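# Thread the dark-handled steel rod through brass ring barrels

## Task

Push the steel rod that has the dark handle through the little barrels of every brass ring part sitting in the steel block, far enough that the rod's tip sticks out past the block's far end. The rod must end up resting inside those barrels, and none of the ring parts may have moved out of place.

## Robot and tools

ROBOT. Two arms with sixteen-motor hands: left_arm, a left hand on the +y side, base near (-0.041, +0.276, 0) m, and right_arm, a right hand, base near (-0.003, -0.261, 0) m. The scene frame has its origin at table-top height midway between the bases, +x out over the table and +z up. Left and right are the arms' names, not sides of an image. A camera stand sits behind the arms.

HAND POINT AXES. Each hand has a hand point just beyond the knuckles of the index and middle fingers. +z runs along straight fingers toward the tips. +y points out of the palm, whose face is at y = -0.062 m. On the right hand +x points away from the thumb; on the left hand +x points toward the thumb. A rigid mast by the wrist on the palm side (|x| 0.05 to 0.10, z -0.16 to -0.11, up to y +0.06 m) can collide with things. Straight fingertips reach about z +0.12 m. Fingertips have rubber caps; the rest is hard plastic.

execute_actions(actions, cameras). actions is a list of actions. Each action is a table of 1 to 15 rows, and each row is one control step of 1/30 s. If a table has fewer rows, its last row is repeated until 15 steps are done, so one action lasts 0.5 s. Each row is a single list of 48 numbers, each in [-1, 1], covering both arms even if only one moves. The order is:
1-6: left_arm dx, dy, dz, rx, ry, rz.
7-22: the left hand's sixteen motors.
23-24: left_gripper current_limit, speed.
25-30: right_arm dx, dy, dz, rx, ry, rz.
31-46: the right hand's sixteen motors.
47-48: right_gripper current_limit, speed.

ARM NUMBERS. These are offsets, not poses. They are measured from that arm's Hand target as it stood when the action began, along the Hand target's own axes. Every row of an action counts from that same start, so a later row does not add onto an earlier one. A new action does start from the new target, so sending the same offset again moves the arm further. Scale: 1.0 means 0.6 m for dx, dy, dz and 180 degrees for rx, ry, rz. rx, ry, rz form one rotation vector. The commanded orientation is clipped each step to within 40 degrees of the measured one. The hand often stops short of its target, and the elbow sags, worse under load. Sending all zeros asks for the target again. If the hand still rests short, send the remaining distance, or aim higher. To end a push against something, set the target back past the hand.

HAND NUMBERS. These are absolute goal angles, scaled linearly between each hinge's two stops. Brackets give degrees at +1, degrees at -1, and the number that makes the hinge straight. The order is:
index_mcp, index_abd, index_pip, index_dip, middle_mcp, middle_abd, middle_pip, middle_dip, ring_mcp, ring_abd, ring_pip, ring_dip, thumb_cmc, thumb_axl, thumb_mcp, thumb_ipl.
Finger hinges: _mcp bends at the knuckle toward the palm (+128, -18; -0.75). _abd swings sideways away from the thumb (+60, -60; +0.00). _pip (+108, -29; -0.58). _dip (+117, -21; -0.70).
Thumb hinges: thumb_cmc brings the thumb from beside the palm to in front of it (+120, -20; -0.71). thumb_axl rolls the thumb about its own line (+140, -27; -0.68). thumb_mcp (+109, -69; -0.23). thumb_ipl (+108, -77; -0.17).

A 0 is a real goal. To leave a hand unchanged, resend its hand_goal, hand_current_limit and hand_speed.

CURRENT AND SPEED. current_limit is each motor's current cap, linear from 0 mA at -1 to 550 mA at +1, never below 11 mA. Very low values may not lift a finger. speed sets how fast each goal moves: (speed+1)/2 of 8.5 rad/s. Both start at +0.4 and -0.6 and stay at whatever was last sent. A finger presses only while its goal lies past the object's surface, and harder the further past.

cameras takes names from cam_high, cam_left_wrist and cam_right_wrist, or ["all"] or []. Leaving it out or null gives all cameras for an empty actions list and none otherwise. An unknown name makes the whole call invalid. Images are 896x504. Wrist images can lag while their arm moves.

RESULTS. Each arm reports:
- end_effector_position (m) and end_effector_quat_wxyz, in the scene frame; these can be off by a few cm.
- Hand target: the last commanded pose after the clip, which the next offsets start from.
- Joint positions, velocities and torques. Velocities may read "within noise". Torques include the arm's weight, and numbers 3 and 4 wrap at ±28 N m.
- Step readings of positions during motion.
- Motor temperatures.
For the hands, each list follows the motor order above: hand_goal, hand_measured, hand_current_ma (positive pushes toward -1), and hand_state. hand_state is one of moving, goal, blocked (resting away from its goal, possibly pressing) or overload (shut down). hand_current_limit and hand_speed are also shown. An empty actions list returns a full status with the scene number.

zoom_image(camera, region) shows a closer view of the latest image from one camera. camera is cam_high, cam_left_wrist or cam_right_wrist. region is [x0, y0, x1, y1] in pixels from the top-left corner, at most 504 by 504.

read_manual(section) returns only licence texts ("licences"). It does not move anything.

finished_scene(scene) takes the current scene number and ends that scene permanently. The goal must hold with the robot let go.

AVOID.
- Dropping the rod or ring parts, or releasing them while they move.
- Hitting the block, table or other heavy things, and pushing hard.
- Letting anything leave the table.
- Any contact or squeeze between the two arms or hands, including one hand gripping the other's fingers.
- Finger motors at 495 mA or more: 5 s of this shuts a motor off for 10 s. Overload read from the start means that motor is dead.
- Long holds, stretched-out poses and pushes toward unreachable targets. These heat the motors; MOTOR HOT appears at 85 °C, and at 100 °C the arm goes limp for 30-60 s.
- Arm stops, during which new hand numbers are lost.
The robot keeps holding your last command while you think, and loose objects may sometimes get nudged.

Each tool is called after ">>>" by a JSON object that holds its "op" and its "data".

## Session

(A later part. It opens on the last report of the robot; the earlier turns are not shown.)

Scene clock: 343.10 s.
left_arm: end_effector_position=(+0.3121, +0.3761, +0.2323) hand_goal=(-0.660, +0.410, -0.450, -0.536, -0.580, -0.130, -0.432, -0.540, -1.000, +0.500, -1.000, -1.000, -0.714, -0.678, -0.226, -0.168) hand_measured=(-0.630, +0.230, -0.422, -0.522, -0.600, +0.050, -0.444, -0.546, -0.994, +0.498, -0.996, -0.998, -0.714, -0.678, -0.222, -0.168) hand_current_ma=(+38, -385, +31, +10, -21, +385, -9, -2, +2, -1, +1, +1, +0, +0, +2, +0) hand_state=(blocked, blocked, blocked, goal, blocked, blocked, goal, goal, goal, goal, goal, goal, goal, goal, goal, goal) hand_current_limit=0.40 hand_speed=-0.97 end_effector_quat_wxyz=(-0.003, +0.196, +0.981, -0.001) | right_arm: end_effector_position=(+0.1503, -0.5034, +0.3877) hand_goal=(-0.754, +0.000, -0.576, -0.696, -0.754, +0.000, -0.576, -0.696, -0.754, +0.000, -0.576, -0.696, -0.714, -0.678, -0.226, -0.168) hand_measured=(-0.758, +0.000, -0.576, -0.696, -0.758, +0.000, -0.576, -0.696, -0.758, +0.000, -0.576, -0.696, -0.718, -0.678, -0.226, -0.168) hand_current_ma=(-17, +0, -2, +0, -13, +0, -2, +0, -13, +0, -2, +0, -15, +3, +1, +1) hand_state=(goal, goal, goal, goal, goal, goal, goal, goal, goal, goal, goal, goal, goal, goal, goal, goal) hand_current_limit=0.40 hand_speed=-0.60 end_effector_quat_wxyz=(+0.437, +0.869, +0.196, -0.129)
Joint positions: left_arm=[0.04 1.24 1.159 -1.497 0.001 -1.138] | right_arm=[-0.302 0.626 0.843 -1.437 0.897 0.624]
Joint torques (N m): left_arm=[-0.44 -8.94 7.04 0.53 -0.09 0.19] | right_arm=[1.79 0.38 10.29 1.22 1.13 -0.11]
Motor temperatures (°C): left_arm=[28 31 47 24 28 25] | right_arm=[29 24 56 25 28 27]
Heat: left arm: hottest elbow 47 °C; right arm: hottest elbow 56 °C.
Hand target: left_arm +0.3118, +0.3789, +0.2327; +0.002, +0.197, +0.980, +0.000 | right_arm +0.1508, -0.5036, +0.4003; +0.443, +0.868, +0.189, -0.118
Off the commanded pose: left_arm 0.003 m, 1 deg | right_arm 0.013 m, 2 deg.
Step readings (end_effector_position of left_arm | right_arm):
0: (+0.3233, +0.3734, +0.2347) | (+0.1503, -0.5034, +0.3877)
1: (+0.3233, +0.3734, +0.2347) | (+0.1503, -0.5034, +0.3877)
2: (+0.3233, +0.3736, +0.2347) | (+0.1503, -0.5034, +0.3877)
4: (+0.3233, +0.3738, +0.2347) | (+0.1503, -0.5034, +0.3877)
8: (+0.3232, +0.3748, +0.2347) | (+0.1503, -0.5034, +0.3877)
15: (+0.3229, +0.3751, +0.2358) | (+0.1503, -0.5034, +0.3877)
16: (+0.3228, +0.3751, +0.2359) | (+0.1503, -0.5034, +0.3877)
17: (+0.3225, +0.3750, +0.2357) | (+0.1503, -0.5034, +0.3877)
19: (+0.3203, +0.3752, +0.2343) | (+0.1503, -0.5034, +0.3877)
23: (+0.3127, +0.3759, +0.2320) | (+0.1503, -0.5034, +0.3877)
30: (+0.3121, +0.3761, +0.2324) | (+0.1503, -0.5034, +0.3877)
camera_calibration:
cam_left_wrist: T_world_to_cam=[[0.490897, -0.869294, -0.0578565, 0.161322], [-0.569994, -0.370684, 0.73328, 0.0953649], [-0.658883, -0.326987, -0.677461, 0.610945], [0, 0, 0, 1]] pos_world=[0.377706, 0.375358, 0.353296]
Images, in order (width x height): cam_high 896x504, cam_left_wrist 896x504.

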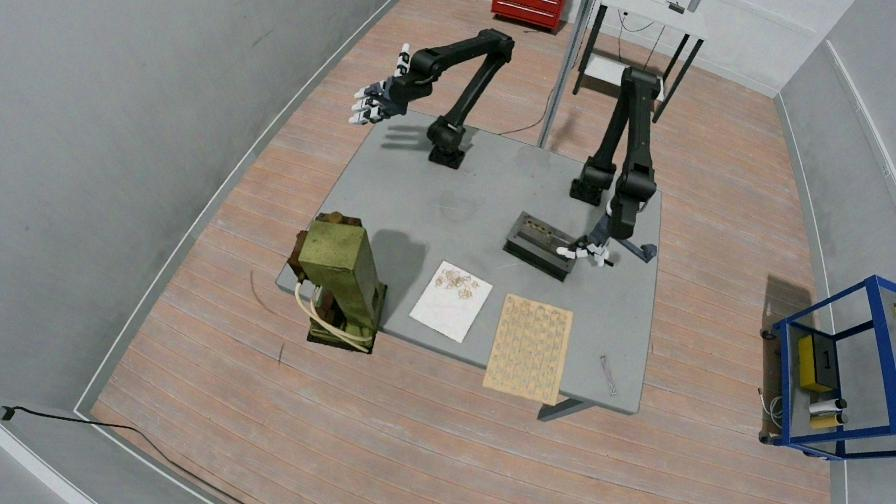

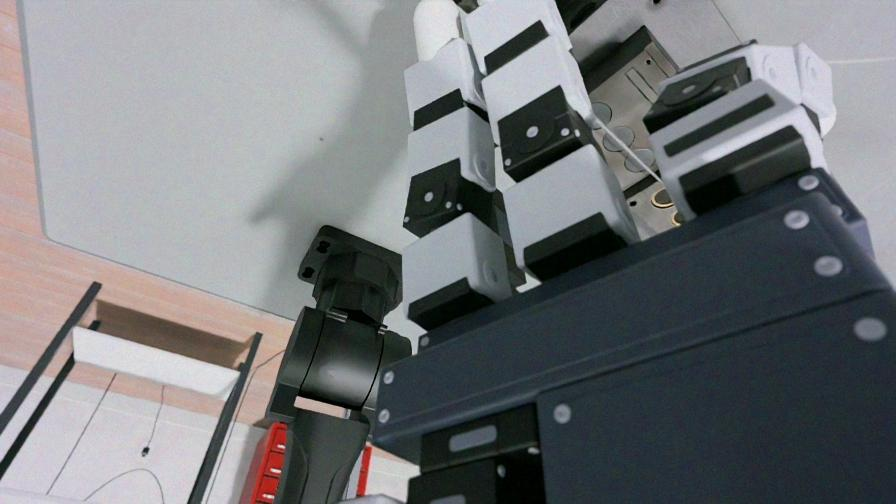

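>>> {"op": "execute_actions", "data": {"actions": [[[0.0107,-0.0018,0.001,0,0,0,-0.66,0.41,-0.45,-0.535,-0.58,-0.13,-0.431,-0.54,-1,0.5,-1,-1,-0.714,-0.678,-0.226,-0.168,0.4,-0.97,0,0,0,0,0,0,-0.754,0,-0.576,-0.696,-0.754,0,-0.576,-0.696,-0.754,0,-0.576,-0.696,-0.714,-0.678,-0.226,-0.168,0.4,-0.6]],[[-0.0056,-0.0329,0,0,0,0,-0.66,0.41,-0.45,-0.535,-0.58,-0.13,-0.431,-0.54,-1,0.5,-1,-1,-0.714,-0.678,-0.226,-0.168,0.4,-0.97,0,0,0,0,0,0,-0.754,0,-0.576,-0.696,-0.754,0,-0.576,-0.696,-0.754,0,-0.576,-0.696,-0.714,-0.678,-0.226,-0.168,0.4,-0.6]]], "cameras": ["cam_left_wrist","cam_high"]}}

>>> {"op": "zoom_image", "data": {"camera": "cam_left_wrist", "region": [600, 120, 690, 220]}}

>>> {"op": "zoom_image", "data": {"camera": "cam_high", "region": [522, 215, 562, 250]}}

Scene clock: 347.03 s.
left_arm: end_effector_position=(+0.3027, +0.3629, +0.2314) hand_goal=(-0.660, +0.410, -0.450, -0.536, -0.580, -0.130, -0.432, -0.540, -1.000, +0.500, -1.000, -1.000, -0.714, -0.678, -0.226, -0.168) hand_measured=(-0.630, +0.230, -0.422, -0.522, -0.600, +0.050, -0.444, -0.546, -0.994, +0.498, -0.996, -0.998, -0.714, -0.678, -0.222, -0.168) hand_current_ma=(+38, -385, +31, +10, -21, +385, -9, -2, +2, -1, +1, +1, +0, +0, +2, +0) hand_state=(blocked, blocked, blocked, goal, blocked, blocked, goal, goal, goal, goal, goal, goal, goal, goal, goal, goal) hand_current_limit=0.40 hand_speed=-0.97 end_effector_quat_wxyz=(-0.002, +0.200, +0.980, -0.001) | right_arm: end_effector_position=(+0.1503, -0.5034, +0.3877) hand_goal=(-0.754, +0.000, -0.576, -0.696, -0.754, +0.000, -0.576, -0.696, -0.754, +0.000, -0.576, -0.696, -0.714, -0.678, -0.226, -0.168) hand_measured=(-0.758, +0.000, -0.576, -0.696, -0.758, +0.000, -0.576, -0.696, -0.758, +0.000, -0.576, -0.696, -0.718, -0.678, -0.226, -0.168) hand_current_ma=(-17, +0, -2, +0, -13, +0, -2, +0, -13, +0, -2, +0, -15, +3, +1, +1) hand_state=(goal, goal, goal, goal, goal, goal, goal, goal, goal, goal, goal, goal, goal, goal, goal, goal) hand_current_limit=0.40 hand_speed=-0.60 end_effector_quat_wxyz=(+0.437, +0.869, +0.196, -0.129)
Joint positions: left_arm=[0.002 1.211 1.133 -1.496 0.001 -1.169] | right_arm=[-0.302 0.626 0.843 -1.437 0.897 0.624]
Joint torques (N m): left_arm=[-1.61 -8.23 7.17 0.28 -0.1 -0.09] | right_arm=[2.61 -1.14 10.26 1.5 1.12 -0.12]
Motor temperatures (°C): left_arm=[27 31 46 24 28 25] | right_arm=[29 24 56 25 28 27]
Heat: left arm: hottest elbow 46 °C; right arm: hottest elbow 56 °C.
Hand target: left_arm +0.3008, +0.3609, +0.2320; +0.001, +0.197, +0.980, +0.000 | right_arm +0.1508, -0.5036, +0.4003; +0.443, +0.868, +0.189, -0.118
Off the commanded pose: left_arm 0.003 m, 0 deg | right_arm 0.013 m, 2 deg.
Step readings (end_effector_position of left_arm | right_arm):
0: (+0.3121, +0.3761, +0.2323) | (+0.1503, -0.5034, +0.3877)
1: (+0.3121, +0.3761, +0.2323) | (+0.1503, -0.5034, +0.3877)
2: (+0.3119, +0.3762, +0.2319) | (+0.1503, -0.5034, +0.3877)
4: (+0.3103, +0.3766, +0.2313) | (+0.1503, -0.5034, +0.3877)
8: (+0.3067, +0.3775, +0.2306) | (+0.1503, -0.5034, +0.3877)
15: (+0.3062, +0.3777, +0.2314) | (+0.1503, -0.5034, +0.3877)
16: (+0.3062, +0.3777, +0.2314) | (+0.1503, -0.5034, +0.3877)
17: (+0.3061, +0.3774, +0.2314) | (+0.1503, -0.5034, +0.3877)
19: (+0.3050, +0.3753, +0.2308) | (+0.1503, -0.5034, +0.3877)
23: (+0.3036, +0.3665, +0.2307) | (+0.1503, -0.5034, +0.3877)
30: (+0.3031, +0.3629, +0.2314) | (+0.1503, -0.5034, +0.3877)
camera_calibration:
cam_left_wrist: T_world_to_cam=[[0.484779, -0.872836, -0.0560972, 0.157104], [-0.575164, -0.366455, 0.731366, 0.0861794], [-0.65892, -0.322286, -0.679674, 0.598688], [0, 0, 0, 1]] pos_world=[0.367893, 0.361656, 0.352697]
Images, in order (width x height): cam_high 896x504, cam_left_wrist 896x504.

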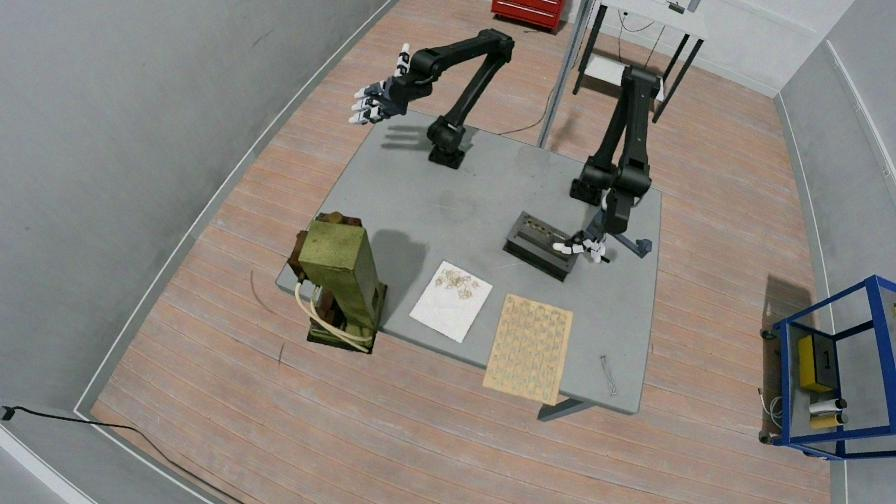

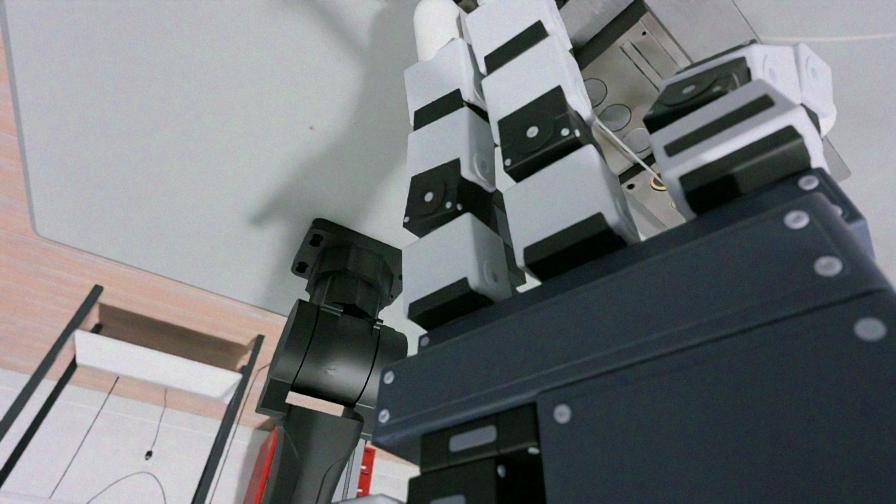

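Scaled by 5.040 from the camera's 896x504 image, which has a finer 1280x720 frame.

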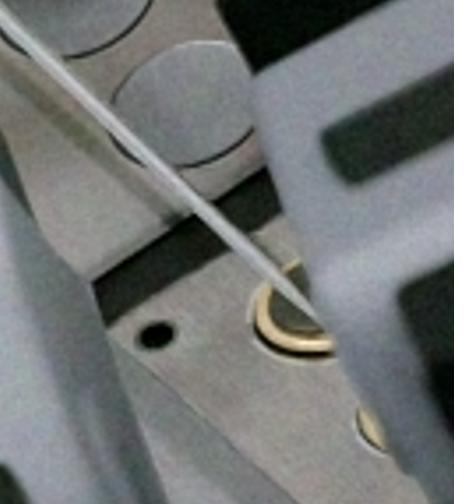

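Scaled by 12.600 from the camera's 896x504 image, which has a finer 1280x720 frame.

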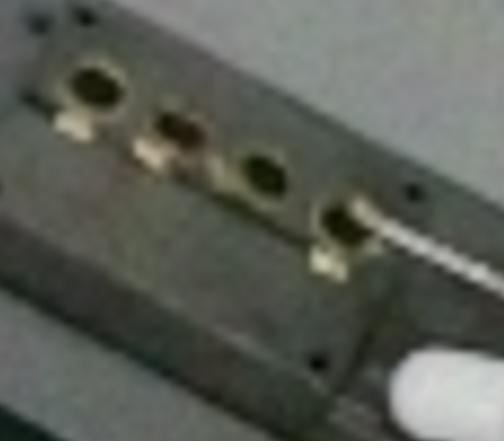

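>>> {"op": "execute_actions", "data": {"actions": [[[-0.0056,-0.0329,0,0,0,0,-0.66,0.41,-0.45,-0.535,-0.58,-0.13,-0.431,-0.54,-1,0.5,-1,-1,-0.714,-0.678,-0.226,-0.168,0.4,-0.97,0,0,0,0,0,0,-0.754,0,-0.576,-0.696,-0.754,0,-0.576,-0.696,-0.754,0,-0.576,-0.696,-0.714,-0.678,-0.226,-0.168,0.4,-0.6]]]}}

>>> {"op": "execute_actions", "data": {"actions": [[[-0.0056,-0.0329,0,0,0,0,-0.66,0.41,-0.45,-0.535,-0.58,-0.13,-0.431,-0.54,-1,0.5,-1,-1,-0.714,-0.678,-0.226,-0.168,0.4,-0.97,0,0,0,0,0,0,-0.754,0,-0.576,-0.696,-0.754,0,-0.576,-0.696,-0.754,0,-0.576,-0.696,-0.714,-0.678,-0.226,-0.168,0.4,-0.6]]], "cameras": ["cam_left_wrist","cam_high"]}}

>>> {"op": "zoom_image", "data": {"camera": "cam_left_wrist", "region": [600, 120, 690, 220]}}

>>> {"op": "zoom_image", "data": {"camera": "cam_high", "region": [522, 215, 562, 250]}}

Scene clock: 348.83 s.
left_arm: end_effector_position=(+0.2989, +0.3430, +0.2314) hand_goal=(-0.660, +0.410, -0.450, -0.536, -0.580, -0.130, -0.432, -0.540, -1.000, +0.500, -1.000, -1.000, -0.714, -0.678, -0.226, -0.168) hand_measured=(-0.630, +0.230, -0.422, -0.522, -0.600, +0.050, -0.444, -0.546, -0.994, +0.498, -0.996, -0.998, -0.714, -0.678, -0.222, -0.168) hand_current_ma=(+38, -385, +31, +10, -21, +385, -9, -2, +2, -1, +1, +1, +0, +0, +2, +0) hand_state=(blocked, blocked, blocked, goal, blocked, blocked, goal, goal, goal, goal, goal, goal, goal, goal, goal, goal) hand_current_limit=0.40 hand_speed=-0.97 end_effector_quat_wxyz=(-0.001, +0.200, +0.980, -0.001) | right_arm: end_effector_position=(+0.1503, -0.5034, +0.3877) hand_goal=(-0.754, +0.000, -0.576, -0.696, -0.754, +0.000, -0.576, -0.696, -0.754, +0.000, -0.576, -0.696, -0.714, -0.678, -0.226, -0.168) hand_measured=(-0.758, +0.000, -0.576, -0.696, -0.758, +0.000, -0.576, -0.696, -0.758, +0.000, -0.576, -0.696, -0.718, -0.678, -0.226, -0.168) hand_current_ma=(-17, +0, -2, +0, -13, +0, -2, +0, -13, +0, -2, +0, -15, +3, +1, +1) hand_state=(goal, goal, goal, goal, goal, goal, goal, goal, goal, goal, goal, goal, goal, goal, goal, goal) hand_current_limit=0.40 hand_speed=-0.60 end_effector_quat_wxyz=(+0.437, +0.869, +0.196, -0.129)
Joint positions: left_arm=[-0.058 1.201 1.125 -1.496 0.002 -1.228] | right_arm=[-0.302 0.626 0.843 -1.437 0.897 0.624]
Joint torques (N m): left_arm=[-1.55 -8.12 7.23 0.17 -0.12 -0.02] | right_arm=[2.2 -0.38 10.3 1.61 1.11 -0.04]
Motor temperatures (°C): left_arm=[27 31 46 24 28 25] | right_arm=[29 24 56 25 28 27]
Heat: left arm: hottest elbow 46 °C; right arm: hottest elbow 56 °C.
Hand target: left_arm +0.2963, +0.3414, +0.2321; +0.001, +0.197, +0.980, +0.000 | right_arm +0.1508, -0.5036, +0.4003; +0.443, +0.868, +0.189, -0.118
Off the commanded pose: left_arm 0.003 m, 0 deg | right_arm 0.013 m, 2 deg.
Step readings (end_effector_position of left_arm | right_arm):
0: (+0.3027, +0.3629, +0.2314) | (+0.1503, -0.5034, +0.3877)
1: (+0.3027, +0.3628, +0.2314) | (+0.1503, -0.5034, +0.3877)
2: (+0.3025, +0.3618, +0.2314) | (+0.1503, -0.5034, +0.3877)
4: (+0.3016, +0.3577, +0.2310) | (+0.1503, -0.5034, +0.3877)
8: (+0.3005, +0.3461, +0.2308) | (+0.1503, -0.5034, +0.3877)
15: (+0.2994, +0.3429, +0.2314) | (+0.1503, -0.5034, +0.3877)

Scene clock: 349.70 s.
left_arm: end_effector_position=(+0.2948, +0.3266, +0.2324) hand_goal=(-0.660, +0.410, -0.450, -0.536, -0.580, -0.130, -0.432, -0.540, -1.000, +0.500, -1.000, -1.000, -0.714, -0.678, -0.226, -0.168) hand_measured=(-0.626, +0.230, -0.422, -0.522, -0.592, +0.050, -0.442, -0.544, -0.996, +0.498, -0.996, -0.998, -0.714, -0.678, -0.222, -0.168) hand_current_ma=(+50, -385, +31, +11, -10, +385, -7, -2, +2, -1, +1, +1, +0, +0, +2, +0) hand_state=(blocked, blocked, blocked, goal, goal, blocked, goal, goal, goal, goal, goal, goal, goal, goal, goal, goal) hand_current_limit=0.40 hand_speed=-0.97 end_effector_quat_wxyz=(+0.000, +0.197, +0.980, +0.003) | right_arm: end_effector_position=(+0.1503, -0.5034, +0.3877) hand_goal=(-0.754, +0.000, -0.576, -0.696, -0.754, +0.000, -0.576, -0.696, -0.754, +0.000, -0.576, -0.696, -0.714, -0.678, -0.226, -0.168) hand_measured=(-0.758, +0.000, -0.576, -0.696, -0.758, +0.000, -0.576, -0.696, -0.758, +0.000, -0.576, -0.696, -0.718, -0.678, -0.226, -0.168) hand_current_ma=(-17, +0, -2, +0, -13, +0, -2, +0, -13, +0, -2, +0, -15, +3, +1, +1) hand_state=(goal, goal, goal, goal, goal, goal, goal, goal, goal, goal, goal, goal, goal, goal, goal, goal) hand_current_limit=0.40 hand_speed=-0.60 end_effector_quat_wxyz=(+0.437, +0.869, +0.196, -0.129)
Joint positions: left_arm=[-0.114 1.193 1.119 -1.496 -0.006 -1.289] | right_arm=[-0.302 0.626 0.843 -1.437 0.897 0.624]
Joint torques (N m): left_arm=[-1.85 -8.18 7.08 0.2 0.16 -0.06] | right_arm=[2.55 -0.85 10.5 1.54 1.14 -0.08]
Motor temperatures (°C): left_arm=[27 31 46 24 28 25] | right_arm=[29 24 56 25 28 27]
Heat: left arm: hottest elbow 46 °C; right arm: hottest elbow 56 °C.
Hand target: left_arm +0.2918, +0.3219, +0.2321; +0.001, +0.197, +0.980, +0.000 | right_arm +0.1508, -0.5036, +0.4003; +0.443, +0.868, +0.189, -0.118
Off the commanded pose: left_arm 0.006 m, 0 deg | right_arm 0.013 m, 2 deg.
Step readings (end_effector_position of left_arm | right_arm):
0: (+0.2989, +0.3430, +0.2314) | (+0.1503, -0.5034, +0.3877)
1: (+0.2989, +0.3427, +0.2314) | (+0.1503, -0.5034, +0.3877)
2: (+0.2988, +0.3419, +0.2314) | (+0.1503, -0.5034, +0.3877)
4: (+0.2979, +0.3377, +0.2314) | (+0.1503, -0.5034, +0.3877)
8: (+0.2967, +0.3273, +0.2316) | (+0.1503, -0.5034, +0.3877)
15: (+0.2952, +0.3265, +0.2324) | (+0.1503, -0.5034, +0.3877)
camera_calibration:
cam_left_wrist: T_world_to_cam=[[0.489041, -0.870199, -0.0599381, 0.128138], [-0.577094, -0.374315, 0.725845, 0.072041], [-0.654065, -0.320378, -0.685242, 0.581701], [0, 0, 0, 1]] pos_world=[0.35938, 0.324835, 0.353996]
Images, in order (width x height): cam_high 896x504, cam_left_wrist 896x504.

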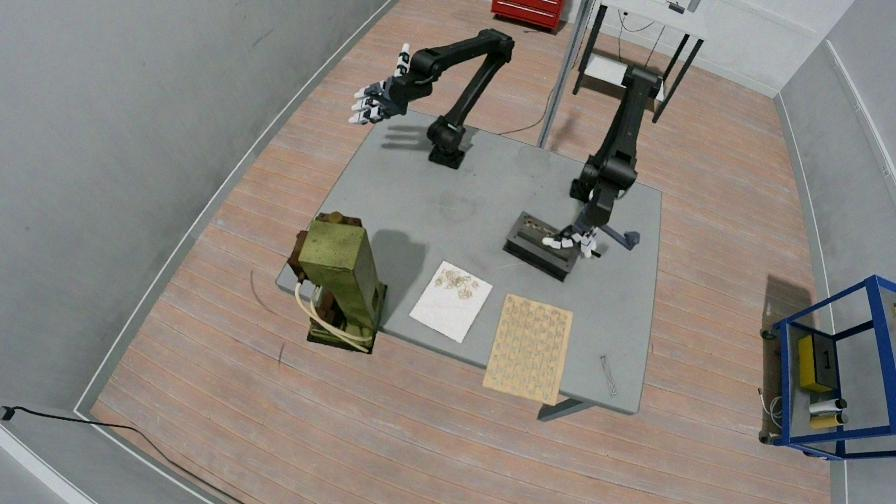

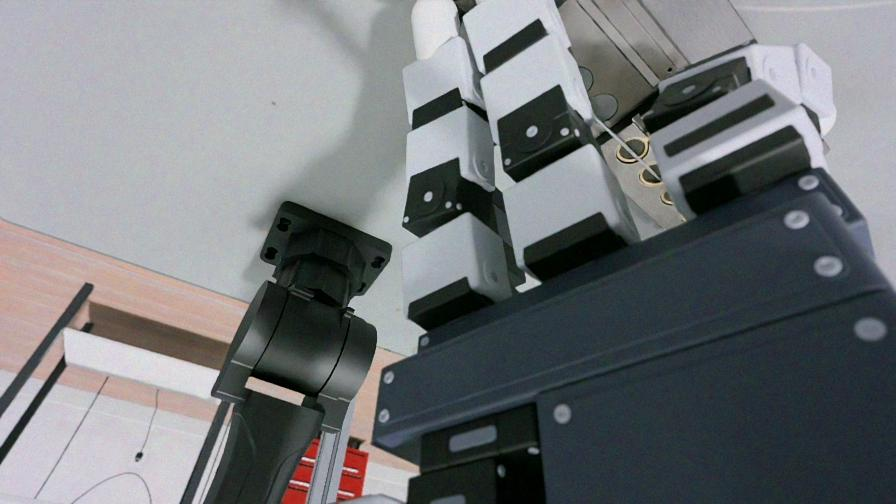

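Scaled by 5.040 from the camera's 896x504 image, which has a finer 1280x720 frame.

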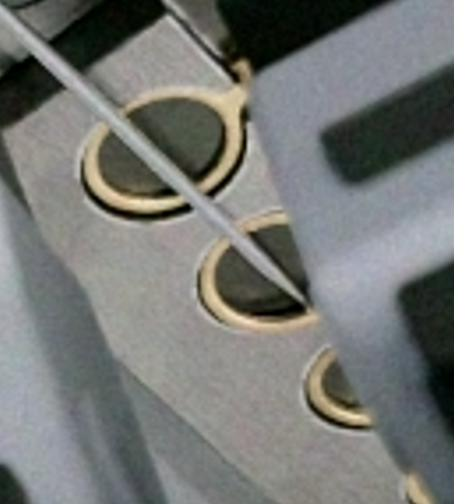

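Scaled by 12.600 from the camera's 896x504 image, which has a finer 1280x720 frame.

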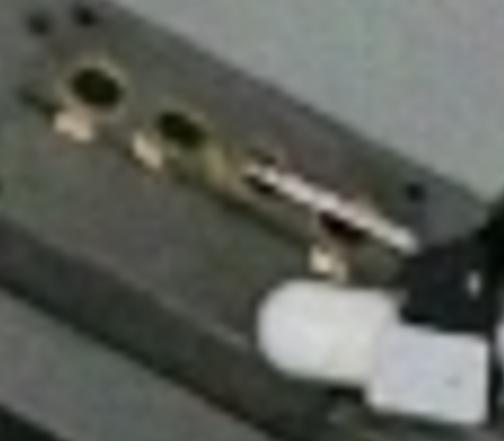

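>>> {"op": "execute_actions", "data": {"actions": [[[0.0018,0.0103,0,0.004,0,0,-0.66,0.41,-0.45,-0.535,-0.58,-0.13,-0.431,-0.54,-1,0.5,-1,-1,-0.714,-0.678,-0.226,-0.168,0.4,-0.97,0,0,0,0,0,0,-0.754,0,-0.576,-0.696,-0.754,0,-0.576,-0.696,-0.754,0,-0.576,-0.696,-0.714,-0.678,-0.226,-0.168,0.4,-0.6]],[[0,0,0,0.004,0,0,-0.66,0.41,-0.45,-0.535,-0.58,-0.13,-0.431,-0.54,-1,0.5,-1,-1,-0.714,-0.678,-0.226,-0.168,0.4,-0.97,0,0,0,0,0,0,-0.754,0,-0.576,-0.696,-0.754,0,-0.576,-0.696,-0.754,0,-0.576,-0.696,-0.714,-0.678,-0.226,-0.168,0.4,-0.6]]], "cameras": ["cam_left_wrist","cam_high"]}}

>>> {"op": "zoom_image", "data": {"camera": "cam_left_wrist", "region": [600, 120, 690, 220]}}

>>> {"op": "zoom_image", "data": {"camera": "cam_high", "region": [522, 215, 562, 250]}}

Scene clock: 351.93 s.
left_arm: end_effector_position=(+0.2935, +0.3290, +0.2307) hand_goal=(-0.660, +0.410, -0.450, -0.536, -0.580, -0.130, -0.432, -0.540, -1.000, +0.500, -1.000, -1.000, -0.714, -0.678, -0.226, -0.168) hand_measured=(-0.624, +0.230, -0.422, -0.522, -0.592, +0.050, -0.442, -0.544, -0.996, +0.498, -0.996, -0.998, -0.714, -0.678, -0.222, -0.168) hand_current_ma=(+53, -385, +31, +11, -10, +385, -7, -2, +2, -1, +1, +1, +0, +0, +2, +0) hand_state=(blocked, blocked, blocked, goal, goal, blocked, goal, goal, goal, goal, goal, goal, goal, goal, goal, goal) hand_current_limit=0.40 hand_speed=-0.97 end_effector_quat_wxyz=(-0.001, +0.194, +0.981, -0.006) | right_arm: end_effector_position=(+0.1503, -0.5034, +0.3877) hand_goal=(-0.754, +0.000, -0.576, -0.696, -0.754, +0.000, -0.576, -0.696, -0.754, +0.000, -0.576, -0.696, -0.714, -0.678, -0.226, -0.168) hand_measured=(-0.758, +0.000, -0.576, -0.696, -0.758, +0.000, -0.576, -0.696, -0.758, +0.000, -0.576, -0.696, -0.718, -0.678, -0.226, -0.168) hand_current_ma=(-17, +0, -2, +0, -13, +0, -2, +0, -13, +0, -2, +0, -15, +3, +1, +1) hand_state=(goal, goal, goal, goal, goal, goal, goal, goal, goal, goal, goal, goal, goal, goal, goal, goal) hand_current_limit=0.40 hand_speed=-0.60 end_effector_quat_wxyz=(+0.437, +0.869, +0.196, -0.129)
Joint positions: left_arm=[-0.096 1.193 1.119 -1.5 0.013 -1.279] | right_arm=[-0.302 0.626 0.843 -1.437 0.897 0.624]
Joint torques (N m): left_arm=[-0.67 -7.47 7.98 -0.13 0.4 0.2] | right_arm=[1.96 -0.5 10.35 1.32 1.14 -0.09]
Motor temperatures (°C): left_arm=[27 31 46 24 28 25] | right_arm=[29 24 56 25 28 27]
Heat: left arm: hottest elbow 46 °C; right arm: hottest elbow 56 °C.
Hand target: left_arm +0.2932, +0.3280, +0.2321; -0.001, +0.197, +0.980, -0.013 | right_arm +0.1508, -0.5036, +0.4003; +0.443, +0.868, +0.189, -0.118
Off the commanded pose: left_arm 0.002 m, 1 deg | right_arm 0.013 m, 2 deg.
Step readings (end_effector_position of left_arm | right_arm):
0: (+0.2947, +0.3266, +0.2324) | (+0.1503, -0.5034, +0.3877)
1: (+0.2947, +0.3266, +0.2324) | (+0.1503, -0.5034, +0.3877)
2: (+0.2947, +0.3266, +0.2324) | (+0.1503, -0.5034, +0.3877)
4: (+0.2947, +0.3266, +0.2323) | (+0.1503, -0.5034, +0.3877)
8: (+0.2943, +0.3276, +0.2317) | (+0.1503, -0.5034, +0.3877)
15: (+0.2944, +0.3279, +0.2315) | (+0.1503, -0.5034, +0.3877)
16: (+0.2944, +0.3278, +0.2315) | (+0.1503, -0.5034, +0.3877)
17: (+0.2944, +0.3278, +0.2314) | (+0.1503, -0.5034, +0.3877)
19: (+0.2943, +0.3282, +0.2312) | (+0.1503, -0.5034, +0.3877)
23: (+0.2935, +0.3290, +0.2308) | (+0.1503, -0.5034, +0.3877)
30: (+0.2935, +0.3290, +0.2307) | (+0.1503, -0.5034, +0.3877)
camera_calibration:
cam_left_wrist: T_world_to_cam=[[0.495398, -0.867423, -0.0464463, 0.124845], [-0.57031, -0.365112, 0.735826, 0.0661003], [-0.655231, -0.338038, -0.675576, 0.584449], [0, 0, 0, 1]] pos_world=[0.358799, 0.329993, 0.352]
Images, in order (width x height): cam_high 896x504, cam_left_wrist 896x504.

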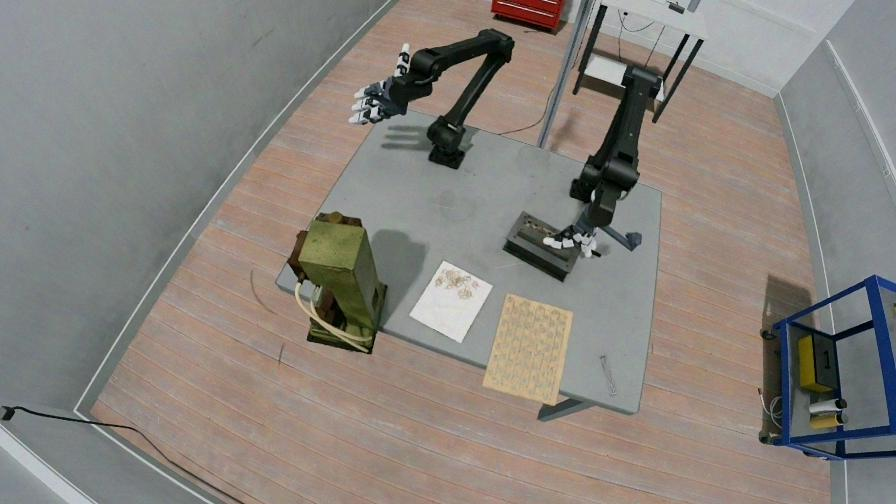

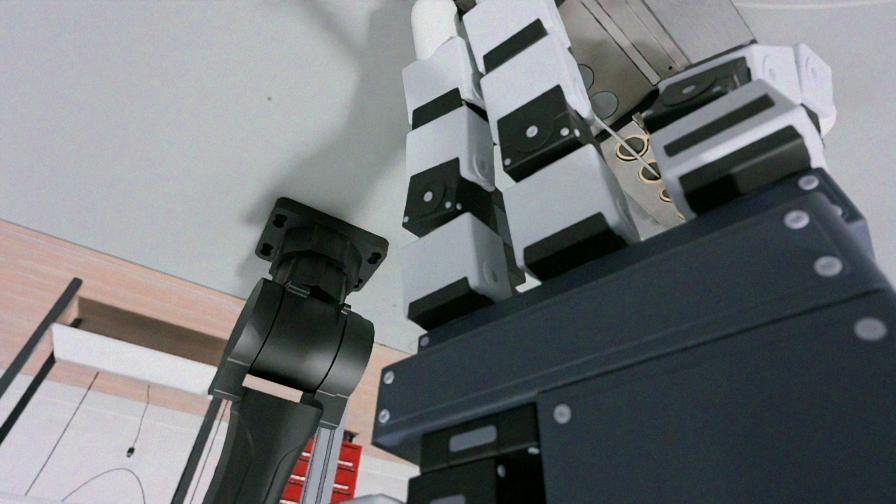

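Scaled by 5.040 from the camera's 896x504 image, which has a finer 1280x720 frame.

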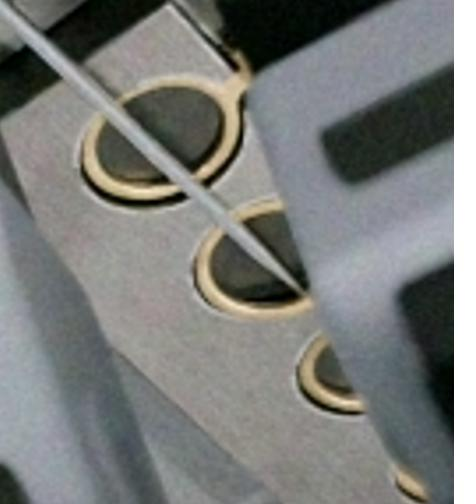

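Scaled by 12.600 from the camera's 896x504 image, which has a finer 1280x720 frame.

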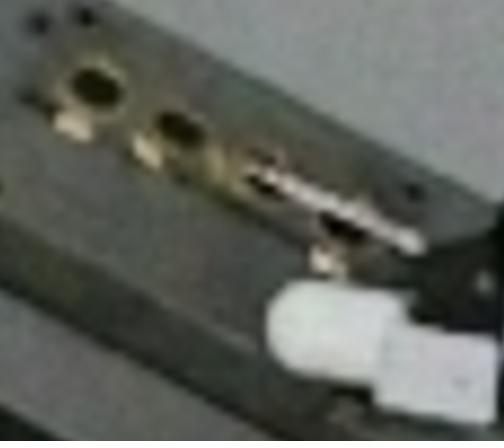

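>>> {"op": "execute_actions", "data": {"actions": [[[-0.0022,-0.0165,0,0.002,0,0,-0.66,0.41,-0.45,-0.535,-0.58,-0.13,-0.431,-0.54,-1,0.5,-1,-1,-0.714,-0.678,-0.226,-0.168,0.4,-0.97,0,0,0,0,0,0,-0.754,0,-0.576,-0.696,-0.754,0,-0.576,-0.696,-0.754,0,-0.576,-0.696,-0.714,-0.678,-0.226,-0.168,0.4,-0.6]]], "cameras": ["cam_left_wrist","cam_high"]}}

>>> {"op": "zoom_image", "data": {"camera": "cam_left_wrist", "region": [600, 120, 690, 220]}}

>>> {"op": "zoom_image", "data": {"camera": "cam_high", "region": [522, 215, 552, 240]}}

Scene clock: 353.13 s.
left_arm: end_effector_position=(+0.2925, +0.3269, +0.2306) hand_goal=(-0.660, +0.410, -0.450, -0.536, -0.580, -0.130, -0.432, -0.540, -1.000, +0.500, -1.000, -1.000, -0.714, -0.678, -0.226, -0.168) hand_measured=(-0.616, +0.230, -0.418, -0.518, -0.582, +0.050, -0.438, -0.544, -0.996, +0.498, -0.996, -0.998, -0.714, -0.678, -0.222, -0.168) hand_current_ma=(+74, -385, +38, +15, -1, +385, -3, -2, +2, -1, +1, +1, +0, +0, +2, +0) hand_state=(blocked, blocked, blocked, goal, goal, blocked, goal, goal, goal, goal, goal, goal, goal, goal, goal, goal) hand_current_limit=0.40 hand_speed=-0.97 end_effector_quat_wxyz=(-0.002, +0.194, +0.981, -0.008) | right_arm: end_effector_position=(+0.1503, -0.5034, +0.3877) hand_goal=(-0.754, +0.000, -0.576, -0.696, -0.754, +0.000, -0.576, -0.696, -0.754, +0.000, -0.576, -0.696, -0.714, -0.678, -0.226, -0.168) hand_measured=(-0.758, +0.000, -0.576, -0.696, -0.758, +0.000, -0.576, -0.696, -0.758, +0.000, -0.576, -0.696, -0.718, -0.678, -0.226, -0.168) hand_current_ma=(-17, +0, -2, +0, -13, +0, -2, +0, -13, +0, -2, +0, -15, +3, +1, +1) hand_state=(goal, goal, goal, goal, goal, goal, goal, goal, goal, goal, goal, goal, goal, goal, goal, goal) hand_current_limit=0.40 hand_speed=-0.60 end_effector_quat_wxyz=(+0.437, +0.869, +0.196, -0.129)
Joint positions: left_arm=[-0.102 1.193 1.119 -1.503 0.015 -1.284] | right_arm=[-0.302 0.626 0.843 -1.437 0.897 0.624]
Joint torques (N m): left_arm=[-2.2 -7.65 7.9 0.01 0.63 -0.05] | right_arm=[2.67 -0.15 10.21 1.51 1.16 -0.05]
Motor temperatures (°C): left_arm=[27 31 46 24 28 25] | right_arm=[29 24 56 25 28 27]
Heat: left arm: hottest elbow 46 °C; right arm: hottest elbow 56 °C.
Hand target: left_arm +0.2906, +0.3183, +0.2323; -0.002, +0.197, +0.980, -0.016 | right_arm +0.1508, -0.5036, +0.4003; +0.443, +0.868, +0.189, -0.118
Off the commanded pose: left_arm 0.009 m, 1 deg | right_arm 0.013 m, 2 deg.
Step readings (end_effector_position of left_arm | right_arm):
0: (+0.2936, +0.3290, +0.2307) | (+0.1503, -0.5034, +0.3877)
1: (+0.2936, +0.3290, +0.2307) | (+0.1503, -0.5034, +0.3877)
2: (+0.2935, +0.3290, +0.2307) | (+0.1503, -0.5034, +0.3877)
4: (+0.2932, +0.3287, +0.2306) | (+0.1503, -0.5034, +0.3877)
8: (+0.2927, +0.3278, +0.2306) | (+0.1503, -0.5034, +0.3877)
15: (+0.2926, +0.3269, +0.2306) | (+0.1503, -0.5034, +0.3877)
camera_calibration:
cam_left_wrist: T_world_to_cam=[[0.494224, -0.868068, -0.0469188, 0.124185], [-0.568028, -0.363314, 0.738476, 0.0629912], [-0.658094, -0.338321, -0.672645, 0.583206], [0, 0, 0, 1]] pos_world=[0.35821, 0.327998, 0.3516]
Images, in order (width x height): cam_high 896x504, cam_left_wrist 896x504.

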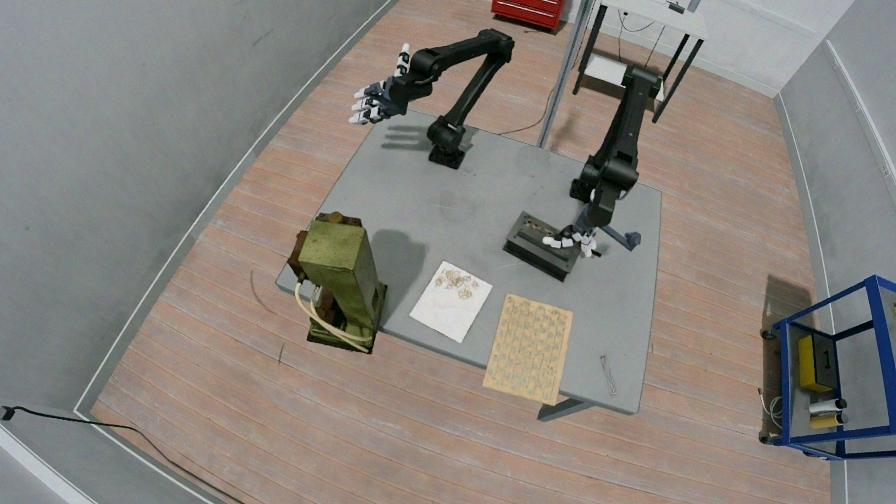

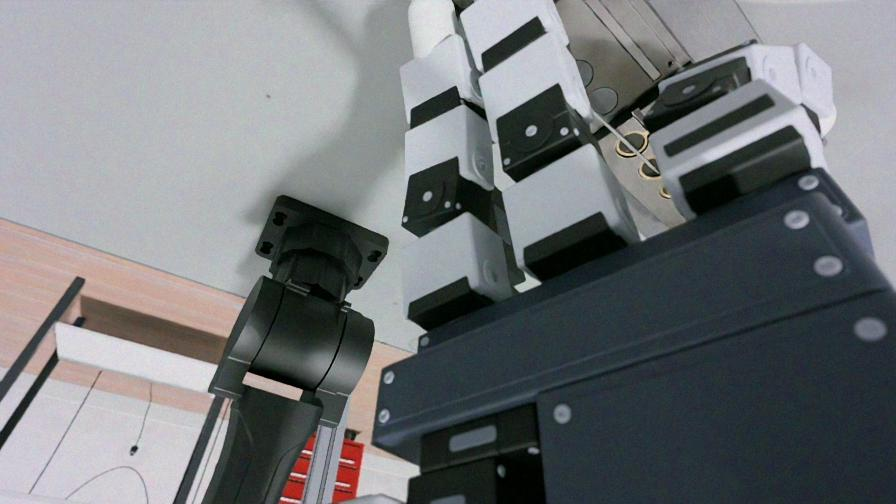

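Scaled by 5.040 from the camera's 896x504 image, which has a finer 1280x720 frame.

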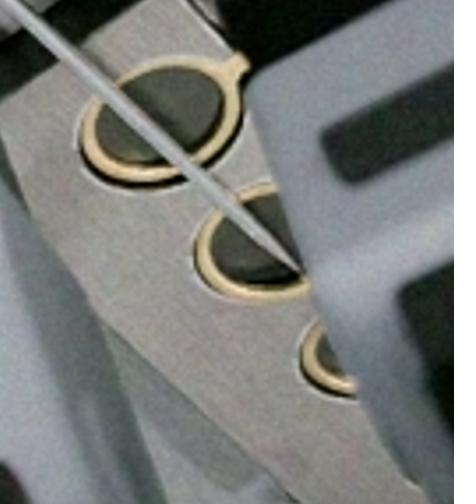

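Scaled by 16.800 from the camera's 896x504 image, which has a finer 1280x720 frame.

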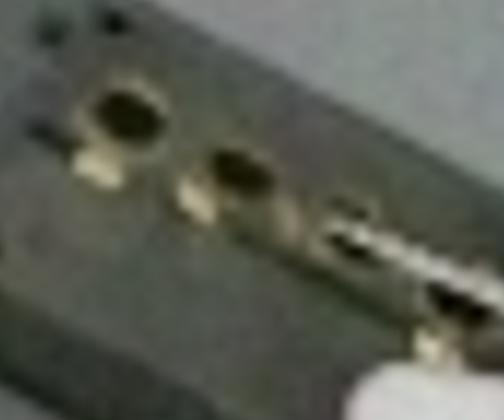

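>>> {"op": "execute_actions", "data": {"actions": [[[0.0056,0.0333,0,0.005,0,0,-0.66,0.41,-0.45,-0.535,-0.58,-0.13,-0.431,-0.54,-1,0.5,-1,-1,-0.714,-0.678,-0.226,-0.168,0.4,-0.97,0,0,0,0,0,0,-0.754,0,-0.576,-0.696,-0.754,0,-0.576,-0.696,-0.754,0,-0.576,-0.696,-0.714,-0.678,-0.226,-0.168,0.4,-0.6]],[[0,0,0,0.004,0,0,-0.66,0.41,-0.45,-0.535,-0.58,-0.13,-0.431,-0.54,-1,0.5,-1,-1,-0.714,-0.678,-0.226,-0.168,0.4,-0.97,0,0,0,0,0,0,-0.754,0,-0.576,-0.696,-0.754,0,-0.576,-0.696,-0.754,0,-0.576,-0.696,-0.714,-0.678,-0.226,-0.168,0.4,-0.6]]], "cameras": ["cam_left_wrist","cam_high"]}}

>>> {"op": "zoom_image", "data": {"camera": "cam_left_wrist", "region": [600, 120, 690, 220]}}

>>> {"op": "zoom_image", "data": {"camera": "cam_high", "region": [522, 215, 552, 240]}}

Scene clock: 355.07 s.
left_arm: end_effector_position=(+0.2903, +0.3359, +0.2272) hand_goal=(-0.660, +0.410, -0.450, -0.536, -0.580, -0.130, -0.432, -0.540, -1.000, +0.500, -1.000, -1.000, -0.714, -0.678, -0.226, -0.168) hand_measured=(-0.656, +0.250, -0.438, -0.528, -0.586, +0.040, -0.436, -0.542, -0.996, +0.498, -0.996, -0.998, -0.714, -0.678, -0.222, -0.168) hand_current_ma=(+2, -385, +7, +5, -3, +385, -2, +0, +2, -1, +1, +1, +0, +0, +2, +0) hand_state=(goal, blocked, goal, goal, goal, blocked, goal, goal, goal, goal, goal, goal, goal, goal, goal, goal) hand_current_limit=0.40 hand_speed=-0.97 end_effector_quat_wxyz=(-0.006, +0.196, +0.980, -0.029) | right_arm: end_effector_position=(+0.1503, -0.5034, +0.3877) hand_goal=(-0.754, +0.000, -0.576, -0.696, -0.754, +0.000, -0.576, -0.696, -0.754, +0.000, -0.576, -0.696, -0.714, -0.678, -0.226, -0.168) hand_measured=(-0.758, +0.000, -0.576, -0.696, -0.758, +0.000, -0.576, -0.696, -0.758, +0.000, -0.576, -0.696, -0.718, -0.678, -0.226, -0.168) hand_current_ma=(-17, +0, -2, +0, -13, +0, -2, +0, -13, +0, -2, +0, -15, +3, +1, +1) hand_state=(goal, goal, goal, goal, goal, goal, goal, goal, goal, goal, goal, goal, goal, goal, goal, goal) hand_current_limit=0.40 hand_speed=-0.60 end_effector_quat_wxyz=(+0.437, +0.869, +0.196, -0.129)
Joint positions: left_arm=[-0.053 1.193 1.119 -1.518 0.055 -1.23] | right_arm=[-0.302 0.626 0.843 -1.437 0.897 0.624]
Joint torques (N m): left_arm=[-0.38 -6.71 8.9 0.03 0.04 0.18] | right_arm=[2.32 -0.15 10.36 1.33 1.11 -0.05]
Motor temperatures (°C): left_arm=[27 32 46 24 28 25] | right_arm=[29 24 56 25 28 27]
Heat: left arm: hottest elbow 46 °C; right arm: hottest elbow 56 °C.
Hand target: left_arm +0.2952, +0.3380, +0.2317; -0.004, +0.197, +0.980, -0.030 | right_arm +0.1508, -0.5036, +0.4003; +0.443, +0.868, +0.189, -0.118
Off the commanded pose: left_arm 0.007 m, 0 deg | right_arm 0.013 m, 2 deg.
Step readings (end_effector_position of left_arm | right_arm):
0: (+0.2925, +0.3269, +0.2306) | (+0.1503, -0.5034, +0.3877)
1: (+0.2925, +0.3269, +0.2306) | (+0.1503, -0.5034, +0.3877)
2: (+0.2924, +0.3268, +0.2303) | (+0.1503, -0.5034, +0.3877)
4: (+0.2919, +0.3276, +0.2294) | (+0.1503, -0.5034, +0.3877)
8: (+0.2909, +0.3340, +0.2284) | (+0.1503, -0.5034, +0.3877)
15: (+0.2913, +0.3365, +0.2282) | (+0.1503, -0.5034, +0.3877)
16: (+0.2914, +0.3365, +0.2282) | (+0.1503, -0.5034, +0.3877)
17: (+0.2914, +0.3362, +0.2280) | (+0.1503, -0.5034, +0.3877)
19: (+0.2909, +0.3359, +0.2276) | (+0.1503, -0.5034, +0.3877)
23: (+0.2904, +0.3358, +0.2273) | (+0.1503, -0.5034, +0.3877)
30: (+0.2902, +0.3360, +0.2273) | (+0.1503, -0.5034, +0.3877)
camera_calibration:
cam_left_wrist: T_world_to_cam=[[0.490229, -0.871359, -0.0202162, 0.129117], [-0.557561, -0.331344, 0.761142, 0.0486222], [-0.669926, -0.361862, -0.64827, 0.588338], [0, 0, 0, 1]] pos_world=[0.357956, 0.341515, 0.347004]
Images, in order (width x height): cam_high 896x504, cam_left_wrist 896x504.

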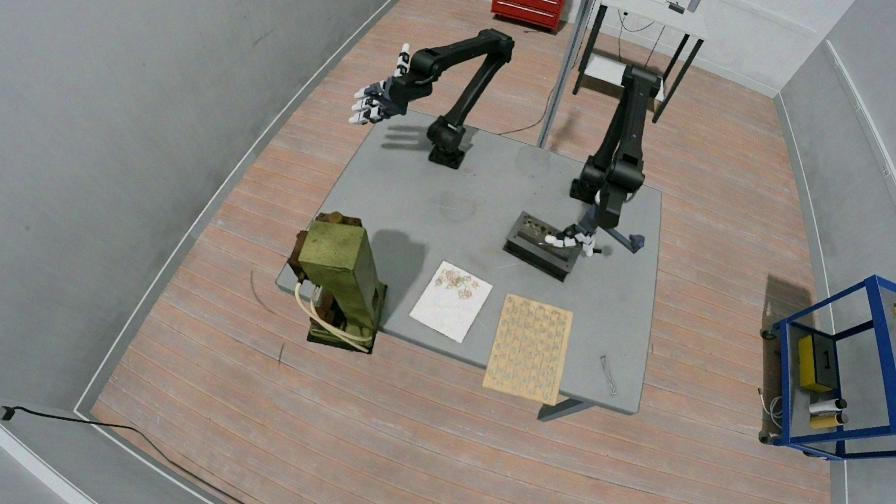

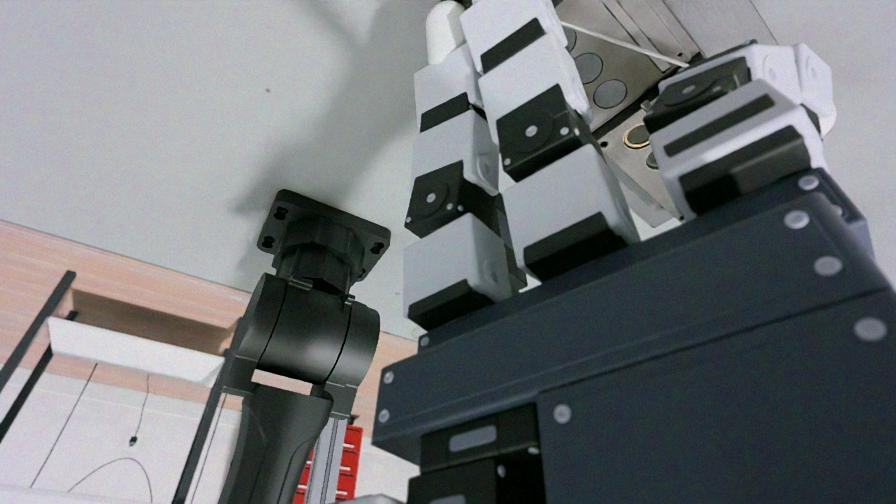

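Scaled by 5.040 from the camera's 896x504 image, which has a finer 1280x720 frame.

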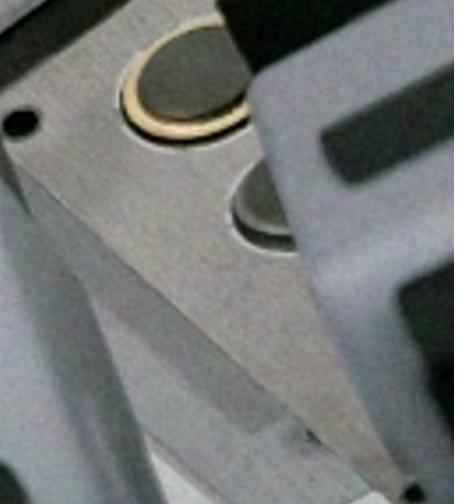

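Scaled by 16.800 from the camera's 896x504 image, which has a finer 1280x720 frame.

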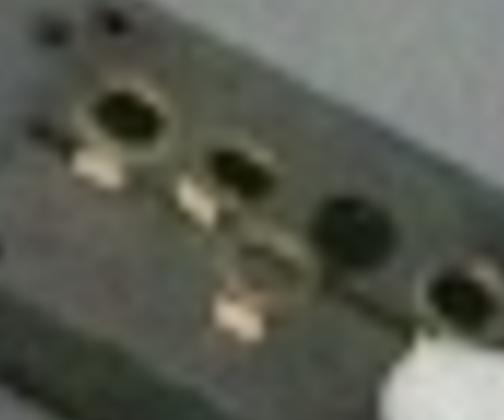

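>>> {"op": "zoom_image", "data": {"camera": "cam_high", "region": [505, 205, 625, 275]}}

>>> {"op": "zoom_image", "data": {"camera": "cam_left_wrist", "region": [480, 0, 720, 140]}}

Scaled by 4.200 from the camera's 896x504 image, which has a finer 1280x720 frame.

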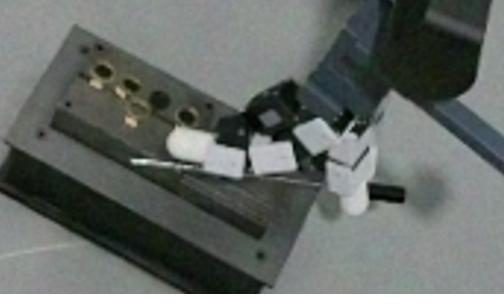

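Scaled by 2.100 from the camera's 896x504 image, which has a finer 1280x720 frame.

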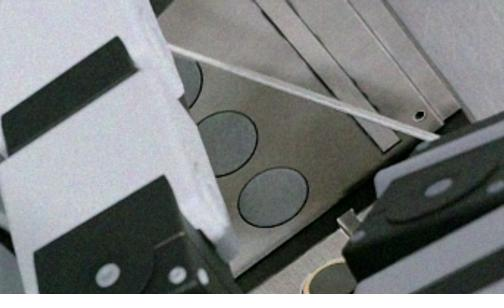

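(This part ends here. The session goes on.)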